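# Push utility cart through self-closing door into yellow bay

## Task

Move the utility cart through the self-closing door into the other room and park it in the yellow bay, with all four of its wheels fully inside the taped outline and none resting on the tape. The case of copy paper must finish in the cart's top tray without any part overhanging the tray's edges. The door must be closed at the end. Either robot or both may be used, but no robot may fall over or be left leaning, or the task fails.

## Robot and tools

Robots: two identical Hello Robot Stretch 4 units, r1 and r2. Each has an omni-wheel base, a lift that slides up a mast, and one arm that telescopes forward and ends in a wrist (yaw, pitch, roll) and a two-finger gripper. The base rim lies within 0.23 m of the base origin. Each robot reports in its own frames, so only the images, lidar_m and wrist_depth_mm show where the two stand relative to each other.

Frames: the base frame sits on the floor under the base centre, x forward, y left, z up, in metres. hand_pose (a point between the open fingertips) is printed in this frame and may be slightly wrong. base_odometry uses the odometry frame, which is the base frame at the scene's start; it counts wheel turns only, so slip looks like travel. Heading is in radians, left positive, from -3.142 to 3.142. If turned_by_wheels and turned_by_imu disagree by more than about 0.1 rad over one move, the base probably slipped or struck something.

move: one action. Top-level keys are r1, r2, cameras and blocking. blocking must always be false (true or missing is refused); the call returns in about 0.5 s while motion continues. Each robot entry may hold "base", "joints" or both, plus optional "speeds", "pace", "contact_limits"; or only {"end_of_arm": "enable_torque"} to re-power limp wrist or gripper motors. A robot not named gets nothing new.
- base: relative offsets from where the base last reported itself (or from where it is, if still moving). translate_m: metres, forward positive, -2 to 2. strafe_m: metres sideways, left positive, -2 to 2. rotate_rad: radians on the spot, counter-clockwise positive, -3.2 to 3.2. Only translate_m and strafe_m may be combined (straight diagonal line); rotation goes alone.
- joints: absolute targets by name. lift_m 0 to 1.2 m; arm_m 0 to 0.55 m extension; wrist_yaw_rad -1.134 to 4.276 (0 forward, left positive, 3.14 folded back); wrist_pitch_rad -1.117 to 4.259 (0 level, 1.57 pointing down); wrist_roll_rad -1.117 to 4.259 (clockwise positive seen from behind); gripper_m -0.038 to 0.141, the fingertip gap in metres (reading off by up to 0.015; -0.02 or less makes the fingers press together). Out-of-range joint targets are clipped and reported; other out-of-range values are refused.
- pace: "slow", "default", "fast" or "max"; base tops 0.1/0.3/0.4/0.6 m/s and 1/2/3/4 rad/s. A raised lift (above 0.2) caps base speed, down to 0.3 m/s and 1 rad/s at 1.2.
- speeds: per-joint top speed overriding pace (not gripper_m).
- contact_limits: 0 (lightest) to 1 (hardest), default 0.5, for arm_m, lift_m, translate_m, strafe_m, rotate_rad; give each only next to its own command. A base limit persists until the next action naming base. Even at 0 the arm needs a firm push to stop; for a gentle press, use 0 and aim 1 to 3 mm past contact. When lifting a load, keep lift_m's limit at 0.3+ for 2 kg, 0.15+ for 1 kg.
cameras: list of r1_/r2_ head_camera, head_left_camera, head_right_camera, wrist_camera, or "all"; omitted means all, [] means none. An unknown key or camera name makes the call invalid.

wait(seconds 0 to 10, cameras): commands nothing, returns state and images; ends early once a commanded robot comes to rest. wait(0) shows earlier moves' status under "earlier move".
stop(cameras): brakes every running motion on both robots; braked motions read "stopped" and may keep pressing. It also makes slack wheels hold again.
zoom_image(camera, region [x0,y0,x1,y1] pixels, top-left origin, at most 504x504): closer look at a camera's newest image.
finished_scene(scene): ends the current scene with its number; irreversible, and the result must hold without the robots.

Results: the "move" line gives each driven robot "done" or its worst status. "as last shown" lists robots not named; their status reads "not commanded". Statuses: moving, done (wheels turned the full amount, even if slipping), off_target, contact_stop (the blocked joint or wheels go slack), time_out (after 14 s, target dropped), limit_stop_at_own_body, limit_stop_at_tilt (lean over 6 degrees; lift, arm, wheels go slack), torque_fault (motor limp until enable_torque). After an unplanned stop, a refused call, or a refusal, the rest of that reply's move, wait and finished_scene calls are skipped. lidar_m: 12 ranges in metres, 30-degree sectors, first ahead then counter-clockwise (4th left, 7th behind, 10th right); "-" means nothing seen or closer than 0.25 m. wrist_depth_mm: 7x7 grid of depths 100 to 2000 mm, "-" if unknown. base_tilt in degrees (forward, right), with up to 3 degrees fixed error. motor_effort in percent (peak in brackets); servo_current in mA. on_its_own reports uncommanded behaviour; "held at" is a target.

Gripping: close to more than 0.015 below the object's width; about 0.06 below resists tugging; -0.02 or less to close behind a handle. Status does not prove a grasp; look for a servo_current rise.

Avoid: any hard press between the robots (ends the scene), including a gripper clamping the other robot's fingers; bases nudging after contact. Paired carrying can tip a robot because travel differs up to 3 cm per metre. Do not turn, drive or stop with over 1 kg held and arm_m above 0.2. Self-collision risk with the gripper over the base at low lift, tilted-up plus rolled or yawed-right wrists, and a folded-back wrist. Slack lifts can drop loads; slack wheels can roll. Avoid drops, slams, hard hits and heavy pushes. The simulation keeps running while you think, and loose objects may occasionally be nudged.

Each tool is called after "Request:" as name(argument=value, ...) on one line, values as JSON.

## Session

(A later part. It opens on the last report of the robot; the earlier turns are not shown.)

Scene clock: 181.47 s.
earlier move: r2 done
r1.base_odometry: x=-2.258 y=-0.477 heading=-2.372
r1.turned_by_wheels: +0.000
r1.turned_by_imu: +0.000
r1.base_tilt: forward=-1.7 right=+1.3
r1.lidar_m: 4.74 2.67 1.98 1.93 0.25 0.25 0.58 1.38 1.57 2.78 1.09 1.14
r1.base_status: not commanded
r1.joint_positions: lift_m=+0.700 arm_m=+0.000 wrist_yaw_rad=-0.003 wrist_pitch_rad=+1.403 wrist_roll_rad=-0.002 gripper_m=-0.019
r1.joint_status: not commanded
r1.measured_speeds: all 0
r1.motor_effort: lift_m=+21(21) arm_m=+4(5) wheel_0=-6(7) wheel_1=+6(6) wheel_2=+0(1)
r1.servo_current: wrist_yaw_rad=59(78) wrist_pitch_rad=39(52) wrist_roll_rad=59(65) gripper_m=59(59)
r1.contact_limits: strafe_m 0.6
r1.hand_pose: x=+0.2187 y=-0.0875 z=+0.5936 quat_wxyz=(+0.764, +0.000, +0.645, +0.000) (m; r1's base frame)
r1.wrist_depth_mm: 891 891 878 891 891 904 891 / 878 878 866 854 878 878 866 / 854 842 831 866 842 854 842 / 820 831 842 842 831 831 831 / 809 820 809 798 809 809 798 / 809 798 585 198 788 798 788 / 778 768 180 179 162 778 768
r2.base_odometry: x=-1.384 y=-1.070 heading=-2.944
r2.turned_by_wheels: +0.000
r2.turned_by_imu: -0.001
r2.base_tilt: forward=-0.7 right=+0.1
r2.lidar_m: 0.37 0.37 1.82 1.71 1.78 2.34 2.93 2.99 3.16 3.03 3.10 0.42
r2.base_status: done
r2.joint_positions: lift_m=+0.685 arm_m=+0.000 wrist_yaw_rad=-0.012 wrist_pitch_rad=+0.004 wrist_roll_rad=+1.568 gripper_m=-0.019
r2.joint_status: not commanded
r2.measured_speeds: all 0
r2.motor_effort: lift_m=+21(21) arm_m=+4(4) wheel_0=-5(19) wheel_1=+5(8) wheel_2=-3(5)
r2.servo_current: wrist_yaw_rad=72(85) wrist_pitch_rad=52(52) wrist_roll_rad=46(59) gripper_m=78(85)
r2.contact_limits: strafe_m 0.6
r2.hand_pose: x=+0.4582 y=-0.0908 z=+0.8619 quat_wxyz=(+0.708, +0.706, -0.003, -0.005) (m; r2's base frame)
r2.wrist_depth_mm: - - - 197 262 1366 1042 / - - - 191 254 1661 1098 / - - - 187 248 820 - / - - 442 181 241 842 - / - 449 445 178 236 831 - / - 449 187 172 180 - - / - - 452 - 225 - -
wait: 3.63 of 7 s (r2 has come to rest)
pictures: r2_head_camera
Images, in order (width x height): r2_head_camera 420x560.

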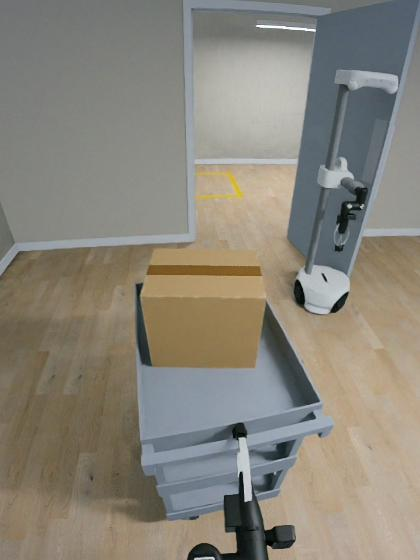

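Request:
move(blocking=false, cameras=[], r2={"base":{"translate_m":0.02,"strafe_m":0.15},"pace":"slow","contact_limits":{"translate_m":0.6}})

Request:
wait(seconds=4, cameras=[])

Request:
move(blocking=false, cameras=[], r2={"base":{"translate_m":0.9,"strafe_m":-0.06},"pace":"slow","contact_limits":{"translate_m":0.6}})

Request:
wait(seconds=10, cameras=["r2_head_camera","r2_head_left_camera"])

Scene clock: 193.00 s.
move: r2 moving
r1: as last shown
r1.base_tilt: forward=-1.6 right=+1.3
r1.lidar_m: 4.75 2.68 2.01 1.94 0.25 0.25 0.58 1.37 1.56 2.78 1.09 1.16
r1.motor_effort: lift_m=+21(21) arm_m=+4(5) wheel_0=-6(6) wheel_1=+6(6) wheel_2=+1(1)
r1.servo_current: wrist_yaw_rad=65(65) wrist_pitch_rad=46(46) wrist_roll_rad=52(59) gripper_m=59(59)
r1.contact_limits: strafe_m 0.6
r1.wrist_depth_mm: 891 891 878 904 891 878 891 / 866 854 866 878 878 866 866 / 842 842 842 842 831 854 842 / 831 820 842 831 831 820 842 / 798 798 820 809 809 809 820 / 788 788 591 199 788 788 798 / 768 768 180 180 162 768 778
r2.base_odometry: x=-1.383 y=-1.083 heading=-2.946
r2.turned_by_wheels: -0.001
r2.turned_by_imu: -0.001
r2.base_tilt: forward=-0.7 right=+0.1
r2.lidar_m: 0.35 0.38 1.80 1.70 1.76 2.34 2.93 2.99 3.21 3.03 3.11 0.43
r2.base_status: translate_m moving; strafe_m moving
r2.joint_positions: lift_m=+0.685 arm_m=+0.000 wrist_yaw_rad=-0.012 wrist_pitch_rad=+0.004 wrist_roll_rad=+1.568 gripper_m=-0.019
r2.joint_status: not commanded
r2.measured_speeds: translate_m=+0.007 strafe_m=+0.052 rotate_rad=+0.001 lift_m=+0.000 arm_m=+0.000 wrist_yaw_rad=+0.000 wrist_pitch_rad=+0.000 wrist_roll_rad=+0.000
r2.motor_effort: lift_m=+21(21) arm_m=+4(4) wheel_0=-15(15) wheel_1=+10(10) wheel_2=-12(13)
r2.servo_current: wrist_yaw_rad=65(72) wrist_pitch_rad=39(52) wrist_roll_rad=52(52) gripper_m=78(78)
r2.contact_limits: translate_m 0.6
r2.hand_pose: x=+0.4582 y=-0.0908 z=+0.8619 quat_wxyz=(+0.708, +0.706, -0.003, -0.005) (m; r2's base frame)
r2.wrist_depth_mm: - - - 196 262 1397 1060 / - - - 191 254 1618 1098 / - - - 185 247 820 - / - - 445 181 241 854 - / - 449 445 178 235 831 - / - 452 189 172 181 - - / - - 455 - 225 - -
pictures: none
No camera images: "cameras" was empty.

Scene clock: 195.23 s.
earlier move: r2 done
r1.base_odometry: x=-2.258 y=-0.477 heading=-2.372
r1.turned_by_wheels: +0.000
r1.turned_by_imu: +0.000
r1.base_tilt: forward=-1.6 right=+1.2
r1.lidar_m: 4.74 2.67 2.01 1.94 0.25 0.26 0.59 1.37 1.55 2.80 1.15 1.26
r1.base_status: not commanded
r1.joint_positions: lift_m=+0.700 arm_m=+0.000 wrist_yaw_rad=-0.003 wrist_pitch_rad=+1.403 wrist_roll_rad=-0.002 gripper_m=-0.019
r1.joint_status: not commanded
r1.measured_speeds: all 0
r1.motor_effort: lift_m=+21(21) arm_m=+5(5) wheel_0=-6(7) wheel_1=+6(6) wheel_2=+0(1)
r1.servo_current: wrist_yaw_rad=59(65) wrist_pitch_rad=46(52) wrist_roll_rad=46(72) gripper_m=59(65)
r1.contact_limits: strafe_m 0.6
r1.hand_pose: x=+0.2187 y=-0.0875 z=+0.5936 quat_wxyz=(+0.764, +0.000, +0.645, +0.000) (m; r1's base frame)
r1.wrist_depth_mm: 891 904 904 891 878 904 904 / 866 866 866 866 866 854 866 / 854 842 842 842 842 842 842 / 831 831 842 809 820 831 820 / 809 809 820 798 809 820 820 / 798 788 591 198 788 798 788 / 778 778 180 179 162 788 788
r2.base_odometry: x=-1.374 y=-1.221 heading=-2.945
r2.turned_by_wheels: +0.000
r2.turned_by_imu: +0.001
r2.base_tilt: forward=-0.7 right=+0.1
r2.lidar_m: 0.38 0.40 1.66 1.57 1.61 2.14 2.94 3.04 3.33 3.18 3.28 0.43
r2.base_status: done
r2.joint_positions: lift_m=+0.685 arm_m=+0.000 wrist_yaw_rad=-0.011 wrist_pitch_rad=+0.004 wrist_roll_rad=+1.568 gripper_m=-0.019
r2.joint_status: not commanded
r2.measured_speeds: all 0
r2.motor_effort: lift_m=+21(21) arm_m=+4(4) wheel_0=-4(15) wheel_1=+5(10) wheel_2=-11(15)
r2.servo_current: wrist_yaw_rad=72(85) wrist_pitch_rad=39(52) wrist_roll_rad=52(59) gripper_m=78(85)
r2.contact_limits: translate_m 0.6
r2.hand_pose: x=+0.4583 y=-0.0907 z=+0.8619 quat_wxyz=(+0.708, +0.706, -0.003, -0.005) (m; r2's base frame)
r2.wrist_depth_mm: - - - 177 239 1576 1160 / - - - 177 237 1661 504 / - - - 176 236 820 - / - 445 436 235 235 831 - / - 455 452 174 233 842 - / - 469 187 172 181 - - / - - 473 - 232 - -
wait: 2.23 of 4 s (r2 has come to rest)
pictures: none
No camera images: "cameras" was empty.

Scene clock: 195.73 s.
move: r2 moving
r1: as last shown
r1.base_tilt: forward=-1.6 right=+1.3
r1.lidar_m: 4.75 2.65 2.00 1.92 0.25 0.25 0.58 1.40 1.55 2.78 1.15 1.30
r1.motor_effort: lift_m=+21(21) arm_m=+4(5) wheel_0=-6(7) wheel_1=+6(6) wheel_2=+1(1)
r1.servo_current: wrist_yaw_rad=39(72) wrist_pitch_rad=46(52) wrist_roll_rad=46(52) gripper_m=59(59)
r1.contact_limits: strafe_m 0.6
r1.wrist_depth_mm: 891 878 866 891 878 891 878 / 878 878 891 866 866 878 854 / 854 854 842 842 842 854 842 / 831 831 831 831 831 820 842 / 798 820 809 809 809 809 798 / 778 788 585 199 798 798 809 / 778 768 180 180 162 778 778
r2.base_odometry: x=-1.386 y=-1.222 heading=-2.946
r2.turned_by_wheels: +0.000
r2.turned_by_imu: +0.000
r2.base_tilt: forward=-0.8 right=+0.0
r2.lidar_m: 0.36 0.38 1.64 1.56 1.60 2.10 2.94 3.00 3.36 3.16 3.27 0.43
r2.base_status: translate_m moving; strafe_m moving
r2.joint_positions: lift_m=+0.685 arm_m=+0.000 wrist_yaw_rad=-0.011 wrist_pitch_rad=+0.004 wrist_roll_rad=+1.568 gripper_m=-0.019
r2.joint_status: not commanded
r2.measured_speeds: translate_m=+0.048 strafe_m=-0.003 rotate_rad=-0.002 lift_m=+0.000 arm_m=+0.000 wrist_yaw_rad=+0.000 wrist_pitch_rad=+0.000 wrist_roll_rad=+0.000
r2.motor_effort: lift_m=+21(21) arm_m=+4(4) wheel_0=+5(8) wheel_1=+6(8) wheel_2=-16(19)
r2.servo_current: wrist_yaw_rad=72(78) wrist_pitch_rad=39(46) wrist_roll_rad=46(52) gripper_m=65(78)
r2.contact_limits: translate_m 0.6
r2.hand_pose: x=+0.4583 y=-0.0907 z=+0.8619 quat_wxyz=(+0.708, +0.706, -0.003, -0.005) (m; r2's base frame)
r2.wrist_depth_mm: - - - 180 240 1618 1160 / - - - 178 238 1708 539 / - - - 176 236 820 - / - 439 439 234 235 831 - / - 449 452 173 233 831 - / - 466 187 172 181 - - / - - 473 - 229 - -
pictures: none
No camera images: "cameras" was empty.

Scene clock: 205.53 s.
earlier move: r2 done
r1.base_odometry: x=-2.258 y=-0.477 heading=-2.372
r1.turned_by_wheels: +0.000
r1.turned_by_imu: -0.001
r1.base_tilt: forward=-1.6 right=+1.3
r1.lidar_m: 4.73 2.69 1.99 1.94 0.25 0.25 0.57 1.38 1.56 1.03 0.96 1.38
r1.base_status: not commanded
r1.joint_positions: lift_m=+0.700 arm_m=+0.000 wrist_yaw_rad=-0.003 wrist_pitch_rad=+1.403 wrist_roll_rad=-0.002 gripper_m=-0.019
r1.joint_status: not commanded
r1.measured_speeds: all 0
r1.motor_effort: lift_m=+21(21) arm_m=+4(5) wheel_0=-6(7) wheel_1=+6(7) wheel_2=+0(1)
r1.servo_current: wrist_yaw_rad=46(72) wrist_pitch_rad=52(52) wrist_roll_rad=46(72) gripper_m=52(65)
r1.contact_limits: strafe_m 0.6
r1.hand_pose: x=+0.2187 y=-0.0875 z=+0.5936 quat_wxyz=(+0.764, +0.000, +0.645, +0.000) (m; r1's base frame)
r1.wrist_depth_mm: 878 891 891 891 904 878 878 / 866 854 866 866 866 866 866 / 854 854 854 842 842 854 842 / 820 820 831 831 842 831 831 / 798 809 809 809 809 820 820 / 788 788 585 198 788 798 798 / 778 768 180 179 162 768 768
r2.base_odometry: x=-2.268 y=-1.338 heading=-2.943
r2.turned_by_wheels: +0.002
r2.turned_by_imu: +0.007
r2.base_tilt: forward=-0.7 right=+0.1
r2.lidar_m: 0.25 0.25 0.47 1.67 1.74 2.26 3.92 3.95 3.25 3.07 1.22 1.27
r2.base_status: done
r2.joint_positions: lift_m=+0.685 arm_m=+0.000 wrist_yaw_rad=+0.021 wrist_pitch_rad=+0.004 wrist_roll_rad=+1.568 gripper_m=-0.019
r2.joint_status: not commanded
r2.measured_speeds: all 0
r2.on_its_own: wrist_yaw_rad is at rest, and its servo_current (124 mA) is outside its rest range (0 to 104 mA)
r2.motor_effort: lift_m=+21(21) arm_m=+4(4) wheel_0=+14(19) wheel_1=+11(12) wheel_2=+0(19)
r2.servo_current: wrist_yaw_rad=124(130) wrist_pitch_rad=39(52) wrist_roll_rad=59(59) gripper_m=78(85)
r2.contact_limits: translate_m 0.6
r2.hand_pose: x=+0.4610 y=-0.0814 z=+0.8619 quat_wxyz=(+0.708, +0.706, +0.009, +0.006) (m; r2's base frame)
r2.wrist_depth_mm: - - - - - 1661 1160 / - - - - - 1618 1160 / 1756 - - - - 1661 1182 / - - - 303 387 407 407 / - - - 216 306 1661 1255 / - - 183 168 179 1618 488 / - - - - 216 554 -
wait: 9.80 of 10 s (r2 has come to rest)
pictures: r2_head_camera, r2_head_left_camera
Images, in order (width x height): r2_head_camera 420x560, r2_head_left_camera 420x672.

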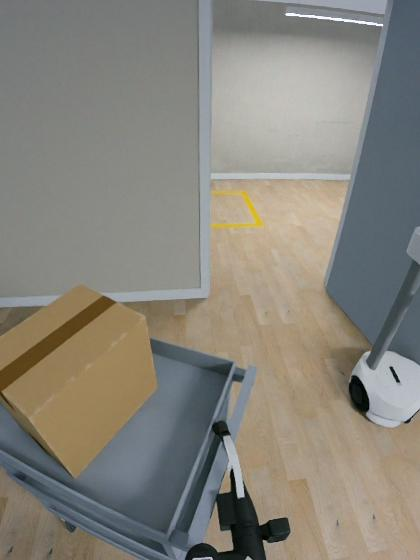

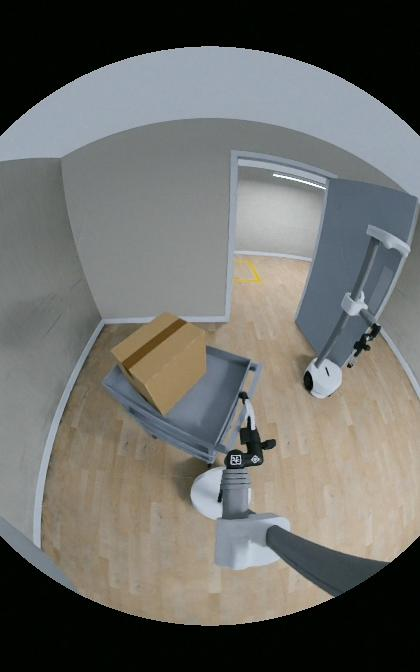

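Request:
move(blocking=false, cameras=[], r2={"base":{"translate_m":-0.5},"pace":"slow","contact_limits":{"translate_m":0.6}})

Request:
wait(seconds=7, cameras=["r2_head_camera","r2_head_left_camera"])

Scene clock: 211.47 s.
move: r2 moving
r1: as last shown
r1.turned_by_imu: +0.000
r1.base_tilt: forward=-1.6 right=+1.2
r1.lidar_m: 4.74 2.70 2.00 1.93 0.25 0.27 0.56 1.38 1.56 1.03 0.98 1.34
r1.motor_effort: lift_m=+21(21) arm_m=+4(4) wheel_0=-6(6) wheel_1=+6(6) wheel_2=+0(1)
r1.servo_current: wrist_yaw_rad=52(65) wrist_pitch_rad=46(46) wrist_roll_rad=39(65) gripper_m=52(59)
r1.contact_limits: strafe_m 0.6
r1.wrist_depth_mm: 891 891 904 878 878 891 891 / 866 866 866 866 866 866 866 / 842 842 854 842 854 854 854 / 820 820 831 831 820 831 831 / 809 798 798 809 831 798 809 / 788 788 591 198 809 798 798 / 778 768 180 179 162 768 778
r2.base_odometry: x=-2.256 y=-1.336 heading=-2.942
r2.turned_by_wheels: +0.002
r2.turned_by_imu: +0.002
r2.base_tilt: forward=-0.6 right=+0.0
r2.lidar_m: 0.25 0.25 0.52 1.68 1.72 2.27 3.89 3.94 3.23 3.08 1.21 0.67
r2.base_status: translate_m moving
r2.joint_positions: lift_m=+0.685 arm_m=+0.000 wrist_yaw_rad=+0.021 wrist_pitch_rad=+0.004 wrist_roll_rad=+1.568 gripper_m=-0.019
r2.joint_status: not commanded
r2.measured_speeds: translate_m=-0.048 strafe_m=+0.000 rotate_rad=-0.001 lift_m=+0.000 arm_m=+0.000 wrist_yaw_rad=+0.000 wrist_pitch_rad=+0.000 wrist_roll_rad=+0.000
r2.motor_effort: lift_m=+21(21) arm_m=+4(4) wheel_0=+6(15) wheel_1=-2(8) wheel_2=+17(17)
r2.servo_current: wrist_yaw_rad=117(130) wrist_pitch_rad=46(46) wrist_roll_rad=52(52) gripper_m=78(85)
r2.contact_limits: translate_m 0.6
r2.hand_pose: x=+0.4610 y=-0.0814 z=+0.8619 quat_wxyz=(+0.708, +0.706, +0.009, +0.006) (m; r2's base frame)
r2.wrist_depth_mm: 1756 - - - - 1661 1138 / 1708 - - - - 1661 1160 / 1756 - - - - 1661 1182 / - - - 294 392 397 397 / - - - 213 303 1756 1255 / - - 183 172 179 1464 492 / - - - - 214 525 -
pictures: none
No camera images: "cameras" was empty.

Scene clock: 217.27 s.
earlier move: r2 done
r1.base_odometry: x=-2.258 y=-0.477 heading=-2.372
r1.turned_by_wheels: +0.000
r1.turned_by_imu: +0.000
r1.base_tilt: forward=-1.6 right=+1.2
r1.lidar_m: 4.76 2.67 2.00 1.93 0.25 0.25 0.57 1.39 1.55 2.77 0.74 1.02
r1.base_status: not commanded
r1.joint_positions: lift_m=+0.700 arm_m=+0.000 wrist_yaw_rad=-0.003 wrist_pitch_rad=+1.403 wrist_roll_rad=-0.002 gripper_m=-0.019
r1.joint_status: not commanded
r1.measured_speeds: all 0
r1.motor_effort: lift_m=+21(21) arm_m=+4(5) wheel_0=-6(7) wheel_1=+6(6) wheel_2=+0(1)
r1.servo_current: wrist_yaw_rad=59(72) wrist_pitch_rad=39(52) wrist_roll_rad=59(65) gripper_m=52(65)
r1.contact_limits: strafe_m 0.6
r1.hand_pose: x=+0.2187 y=-0.0875 z=+0.5936 quat_wxyz=(+0.764, +0.000, +0.645, +0.000) (m; r1's base frame)
r1.wrist_depth_mm: 891 878 878 891 878 891 904 / 878 866 866 854 866 866 866 / 842 854 842 854 854 854 854 / 831 831 820 842 831 820 831 / 798 809 809 809 809 809 809 / 798 788 585 198 788 798 798 / 778 778 180 179 162 768 768
r2.base_odometry: x=-1.778 y=-1.239 heading=-2.944
r2.turned_by_wheels: -0.002
r2.turned_by_imu: +0.000
r2.base_tilt: forward=-0.7 right=+0.0
r2.lidar_m: 0.42 0.52 1.75 1.67 1.70 2.24 3.39 3.42 3.27 3.09 3.18 0.38
r2.base_status: done
r2.joint_positions: lift_m=+0.685 arm_m=+0.000 wrist_yaw_rad=+0.000 wrist_pitch_rad=+0.004 wrist_roll_rad=+1.568 gripper_m=-0.019
r2.joint_status: not commanded
r2.measured_speeds: all 0
r2.motor_effort: lift_m=+21(21) arm_m=-3(4) wheel_0=-7(15) wheel_1=-4(9) wheel_2=+5(18)
r2.servo_current: wrist_yaw_rad=46(137) wrist_pitch_rad=46(52) wrist_roll_rad=46(72) gripper_m=72(85)
r2.contact_limits: translate_m 0.6
r2.hand_pose: x=+0.4593 y=-0.0875 z=+0.8619 quat_wxyz=(+0.708, +0.706, +0.001, -0.001) (m; r2's base frame)
r2.wrist_depth_mm: - - - 132 187 - - / - 394 394 138 196 750 - / - 418 413 146 208 - - / - 469 452 154 216 - - / - - 496 164 228 - - / - - 188 170 180 1756 521 / - - - - - 1576 477
wait: 5.80 of 7 s (r2 has come to rest)
pictures: r2_head_camera, r2_head_left_camera
Images, in order (width x height): r2_head_camera 420x560, r2_head_left_camera 420x672.

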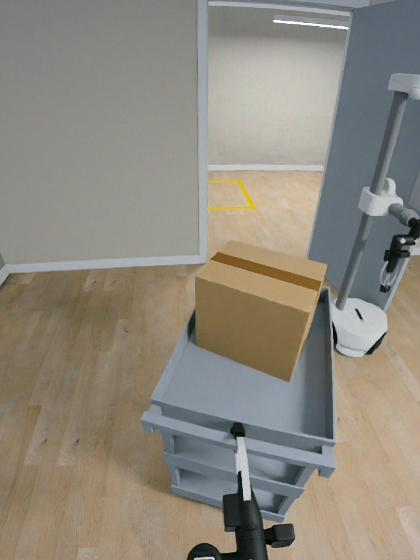

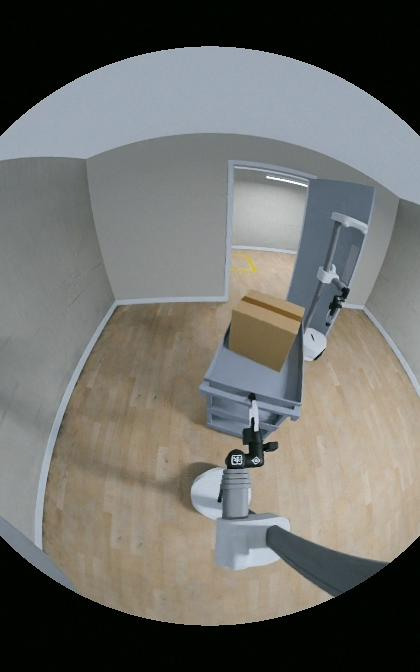

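Request:
move(blocking=false, cameras=[], r2={"base":{"translate_m":-0.02,"strafe_m":-0.18},"pace":"slow","contact_limits":{"translate_m":0.6}})

Request:
wait(seconds=4, cameras=["r2_head_camera"])

Scene clock: 226.63 s.
move: r2 moving
r1: as last shown
r1.base_tilt: forward=-1.6 right=+1.3
r1.lidar_m: 4.74 2.66 2.00 1.93 0.25 0.25 0.55 1.35 1.52 2.79 0.75 0.99
r1.motor_effort: lift_m=+21(21) arm_m=+4(5) wheel_0=-6(6) wheel_1=+6(6) wheel_2=+1(1)
r1.servo_current: wrist_yaw_rad=46(59) wrist_pitch_rad=46(46) wrist_roll_rad=52(65) gripper_m=52(59)
r1.contact_limits: strafe_m 0.6
r1.wrist_depth_mm: 891 904 904 891 891 891 891 / 866 866 854 866 866 854 866 / 854 854 831 842 854 842 854 / 820 831 831 831 842 820 842 / 798 809 820 809 798 809 820 / 788 798 585 199 788 788 798 / 778 768 179 179 162 778 778
r2.base_odometry: x=-1.779 y=-1.226 heading=-2.943
r2.turned_by_wheels: +0.001
r2.turned_by_imu: +0.001
r2.base_tilt: forward=-0.6 right=+0.0
r2.lidar_m: 0.41 0.49 1.77 1.65 1.70 2.26 3.38 3.40 3.25 3.08 3.18 0.40
r2.base_status: translate_m moving; strafe_m moving
r2.joint_positions: lift_m=+0.685 arm_m=+0.000 wrist_yaw_rad=+0.000 wrist_pitch_rad=+0.004 wrist_roll_rad=+1.568 gripper_m=-0.019
r2.joint_status: not commanded
r2.measured_speeds: translate_m=-0.006 strafe_m=-0.052 rotate_rad=+0.005 lift_m=+0.000 arm_m=+0.000 wrist_yaw_rad=+0.016 wrist_pitch_rad=+0.000 wrist_roll_rad=+0.000
r2.motor_effort: lift_m=+21(21) arm_m=-3(4) wheel_0=+8(8) wheel_1=-7(8) wheel_2=+9(9)
r2.servo_current: wrist_yaw_rad=39(59) wrist_pitch_rad=46(46) wrist_roll_rad=46(59) gripper_m=78(85)
r2.contact_limits: translate_m 0.6
r2.hand_pose: x=+0.4593 y=-0.0874 z=+0.8619 quat_wxyz=(+0.708, +0.706, +0.001, -0.001) (m; r2's base frame)
r2.wrist_depth_mm: - - - 130 185 - - / - 392 389 136 193 - - / - 415 413 142 206 - - / - 469 455 152 217 - - / - - 500 161 227 - - / - - 187 171 180 1708 512 / - - - - - 1576 473
pictures: none
No camera images: "cameras" was empty.

Scene clock: 229.13 s.
earlier move: r2 done
r1.base_odometry: x=-2.258 y=-0.477 heading=-2.372
r1.turned_by_wheels: +0.000
r1.turned_by_imu: +0.000
r1.base_tilt: forward=-1.6 right=+1.3
r1.lidar_m: 4.76 2.68 2.00 1.93 0.25 0.25 0.56 1.37 1.56 2.80 0.67 0.82
r1.base_status: not commanded
r1.joint_positions: lift_m=+0.700 arm_m=+0.000 wrist_yaw_rad=-0.003 wrist_pitch_rad=+1.403 wrist_roll_rad=-0.002 gripper_m=-0.019
r1.joint_status: not commanded
r1.measured_speeds: all 0
r1.motor_effort: lift_m=+21(21) arm_m=+4(5) wheel_0=-6(7) wheel_1=+6(6) wheel_2=+0(1)
r1.servo_current: wrist_yaw_rad=65(65) wrist_pitch_rad=39(52) wrist_roll_rad=46(65) gripper_m=52(59)
r1.contact_limits: strafe_m 0.6
r1.hand_pose: x=+0.2187 y=-0.0875 z=+0.5936 quat_wxyz=(+0.764, +0.000, +0.645, +0.000) (m; r1's base frame)
r1.wrist_depth_mm: 878 891 878 904 891 878 878 / 866 866 878 854 878 878 676 / 842 842 831 854 842 842 842 / 831 831 831 842 842 809 831 / 809 798 809 820 820 820 831 / 788 798 591 198 778 788 798 / 768 778 180 180 162 778 778
r2.base_odometry: x=-1.794 y=-1.059 heading=-2.943
r2.turned_by_wheels: +0.000
r2.turned_by_imu: +0.001
r2.base_tilt: forward=-0.7 right=+0.1
r2.lidar_m: 0.41 0.44 1.92 1.83 1.87 2.48 3.31 3.40 3.07 2.89 2.99 0.40
r2.base_status: done
r2.joint_positions: lift_m=+0.685 arm_m=+0.000 wrist_yaw_rad=+0.005 wrist_pitch_rad=+0.004 wrist_roll_rad=+1.568 gripper_m=-0.019
r2.joint_status: not commanded
r2.measured_speeds: all 0
r2.motor_effort: lift_m=+21(21) arm_m=-4(4) wheel_0=+8(21) wheel_1=-3(9) wheel_2=+3(9)
r2.servo_current: wrist_yaw_rad=59(72) wrist_pitch_rad=46(52) wrist_roll_rad=46(59) gripper_m=78(85)
r2.contact_limits: translate_m 0.6
r2.hand_pose: x=+0.4597 y=-0.0859 z=+0.8619 quat_wxyz=(+0.708, +0.706, +0.003, +0.000) (m; r2's base frame)
r2.wrist_depth_mm: - - - 148 205 1366 - / - - - 152 210 - - / - 415 413 156 216 - - / - 439 439 160 222 831 - / - - 469 167 229 - - / - - 189 172 180 - - / - - - - 243 1576 496
wait: 2.50 of 4 s (r2 has come to rest)
pictures: r2_head_camera
Images, in order (width x height): r2_head_camera 420x560.

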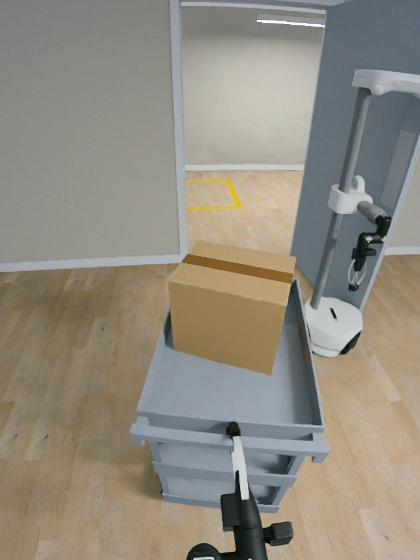

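Request:
move(blocking=false, cameras=[], r2={"base":{"translate_m":0.3,"strafe_m":-0.06},"pace":"slow","contact_limits":{"translate_m":0.6}})

Request:
wait(seconds=5, cameras=["r2_head_camera"])

Scene clock: 234.60 s.
move: r2 moving
r1: as last shown
r1.base_tilt: forward=-1.6 right=+1.2
r1.lidar_m: 4.75 2.65 2.02 1.93 0.25 0.26 0.57 1.38 1.53 2.79 0.65 0.82
r1.motor_effort: lift_m=+21(21) arm_m=+4(5) wheel_0=-6(7) wheel_1=+6(6) wheel_2=+1(1)
r1.servo_current: wrist_yaw_rad=39(59) wrist_pitch_rad=46(52) wrist_roll_rad=46(52) gripper_m=46(59)
r1.contact_limits: strafe_m 0.6
r1.wrist_depth_mm: 904 878 878 878 878 878 904 / 866 866 866 866 878 866 676 / 842 854 842 854 842 854 842 / 831 831 831 842 831 820 809 / 809 820 820 809 809 809 809 / 798 788 585 198 798 788 788 / 788 778 180 179 162 778 778
r2.base_odometry: x=-1.806 y=-1.059 heading=-2.943
r2.turned_by_wheels: +0.000
r2.turned_by_imu: +0.001
r2.base_tilt: forward=-0.7 right=+0.1
r2.lidar_m: 0.39 0.43 1.94 1.81 1.92 2.52 3.37 3.42 3.06 2.91 3.00 0.42
r2.base_status: translate_m moving; strafe_m moving
r2.joint_positions: lift_m=+0.685 arm_m=+0.000 wrist_yaw_rad=+0.002 wrist_pitch_rad=+0.004 wrist_roll_rad=+1.568 gripper_m=-0.019
r2.joint_status: not commanded
r2.measured_speeds: translate_m=+0.047 strafe_m=-0.009 rotate_rad=-0.003 lift_m=+0.000 arm_m=+0.000 wrist_yaw_rad=-0.016 wrist_pitch_rad=+0.000 wrist_roll_rad=+0.000
r2.motor_effort: lift_m=+21(21) arm_m=+4(4) wheel_0=+9(16) wheel_1=+7(7) wheel_2=-13(15)
r2.servo_current: wrist_yaw_rad=33(59) wrist_pitch_rad=46(46) wrist_roll_rad=46(59) gripper_m=78(85)
r2.contact_limits: translate_m 0.6
r2.hand_pose: x=+0.4595 y=-0.0868 z=+0.8619 quat_wxyz=(+0.708, +0.706, +0.002, -0.001) (m; r2's base frame)
r2.wrist_depth_mm: - 1983 - 151 208 1336 - / - - - 155 212 - - / - 421 415 158 219 - - / - 439 442 163 224 820 - / - 477 466 168 229 - - / - - 187 172 180 - - / - - - - 242 1618 504
pictures: none
No camera images: "cameras" was empty.

Scene clock: 238.43 s.
earlier move: r2 done
r1.base_odometry: x=-2.258 y=-0.477 heading=-2.372
r1.turned_by_wheels: +0.000
r1.turned_by_imu: +0.000
r1.base_tilt: forward=-1.6 right=+1.3
r1.lidar_m: 4.75 2.67 2.00 1.93 0.25 0.25 0.56 1.38 1.55 0.51 0.40 0.45
r1.base_status: not commanded
r1.joint_positions: lift_m=+0.700 arm_m=+0.000 wrist_yaw_rad=-0.003 wrist_pitch_rad=+1.403 wrist_roll_rad=-0.002 gripper_m=-0.019
r1.joint_status: not commanded
r1.measured_speeds: all 0
r1.motor_effort: lift_m=+21(21) arm_m=+4(5) wheel_0=-6(7) wheel_1=+6(6) wheel_2=+1(1)
r1.servo_current: wrist_yaw_rad=52(78) wrist_pitch_rad=52(52) wrist_roll_rad=33(72) gripper_m=52(59)
r1.contact_limits: strafe_m 0.6
r1.hand_pose: x=+0.2187 y=-0.0875 z=+0.5936 quat_wxyz=(+0.764, +0.000, +0.645, +0.000) (m; r1's base frame)
r1.wrist_depth_mm: 891 891 891 904 917 904 - / 854 878 878 866 866 866 - / 842 854 842 842 854 854 - / 831 820 831 831 831 - - / 809 820 809 809 809 798 - / 788 798 591 199 798 798 778 / 768 768 180 179 162 768 778
r2.base_odometry: x=-2.100 y=-1.059 heading=-2.943
r2.turned_by_wheels: +0.000
r2.turned_by_imu: -0.001
r2.base_tilt: forward=-0.7 right=+0.1
r2.lidar_m: 0.42 2.27 2.00 1.89 1.95 2.60 3.65 3.71 3.02 2.85 2.93 0.39
r2.base_status: done
r2.joint_positions: lift_m=+0.685 arm_m=+0.000 wrist_yaw_rad=-0.006 wrist_pitch_rad=+0.004 wrist_roll_rad=+1.568 gripper_m=-0.019
r2.joint_status: not commanded
r2.measured_speeds: all 0
r2.motor_effort: lift_m=+21(21) arm_m=+4(4) wheel_0=+3(16) wheel_1=+4(9) wheel_2=-9(18)
r2.servo_current: wrist_yaw_rad=52(65) wrist_pitch_rad=39(52) wrist_roll_rad=33(65) gripper_m=78(85)
r2.contact_limits: translate_m 0.6
r2.hand_pose: x=+0.4587 y=-0.0891 z=+0.8619 quat_wxyz=(+0.708, +0.706, -0.001, -0.003) (m; r2's base frame)
r2.wrist_depth_mm: - 424 452 118 175 - - / - 375 375 125 185 - - / - 418 415 134 196 - - / - 480 462 143 210 - - / - 539 521 154 225 - - / - - 182 169 181 1618 492 / - - - - - 1576 452
wait: 3.83 of 5 s (r2 has come to rest)
pictures: r2_head_camera
Images, in order (width x height): r2_head_camera 420x560.

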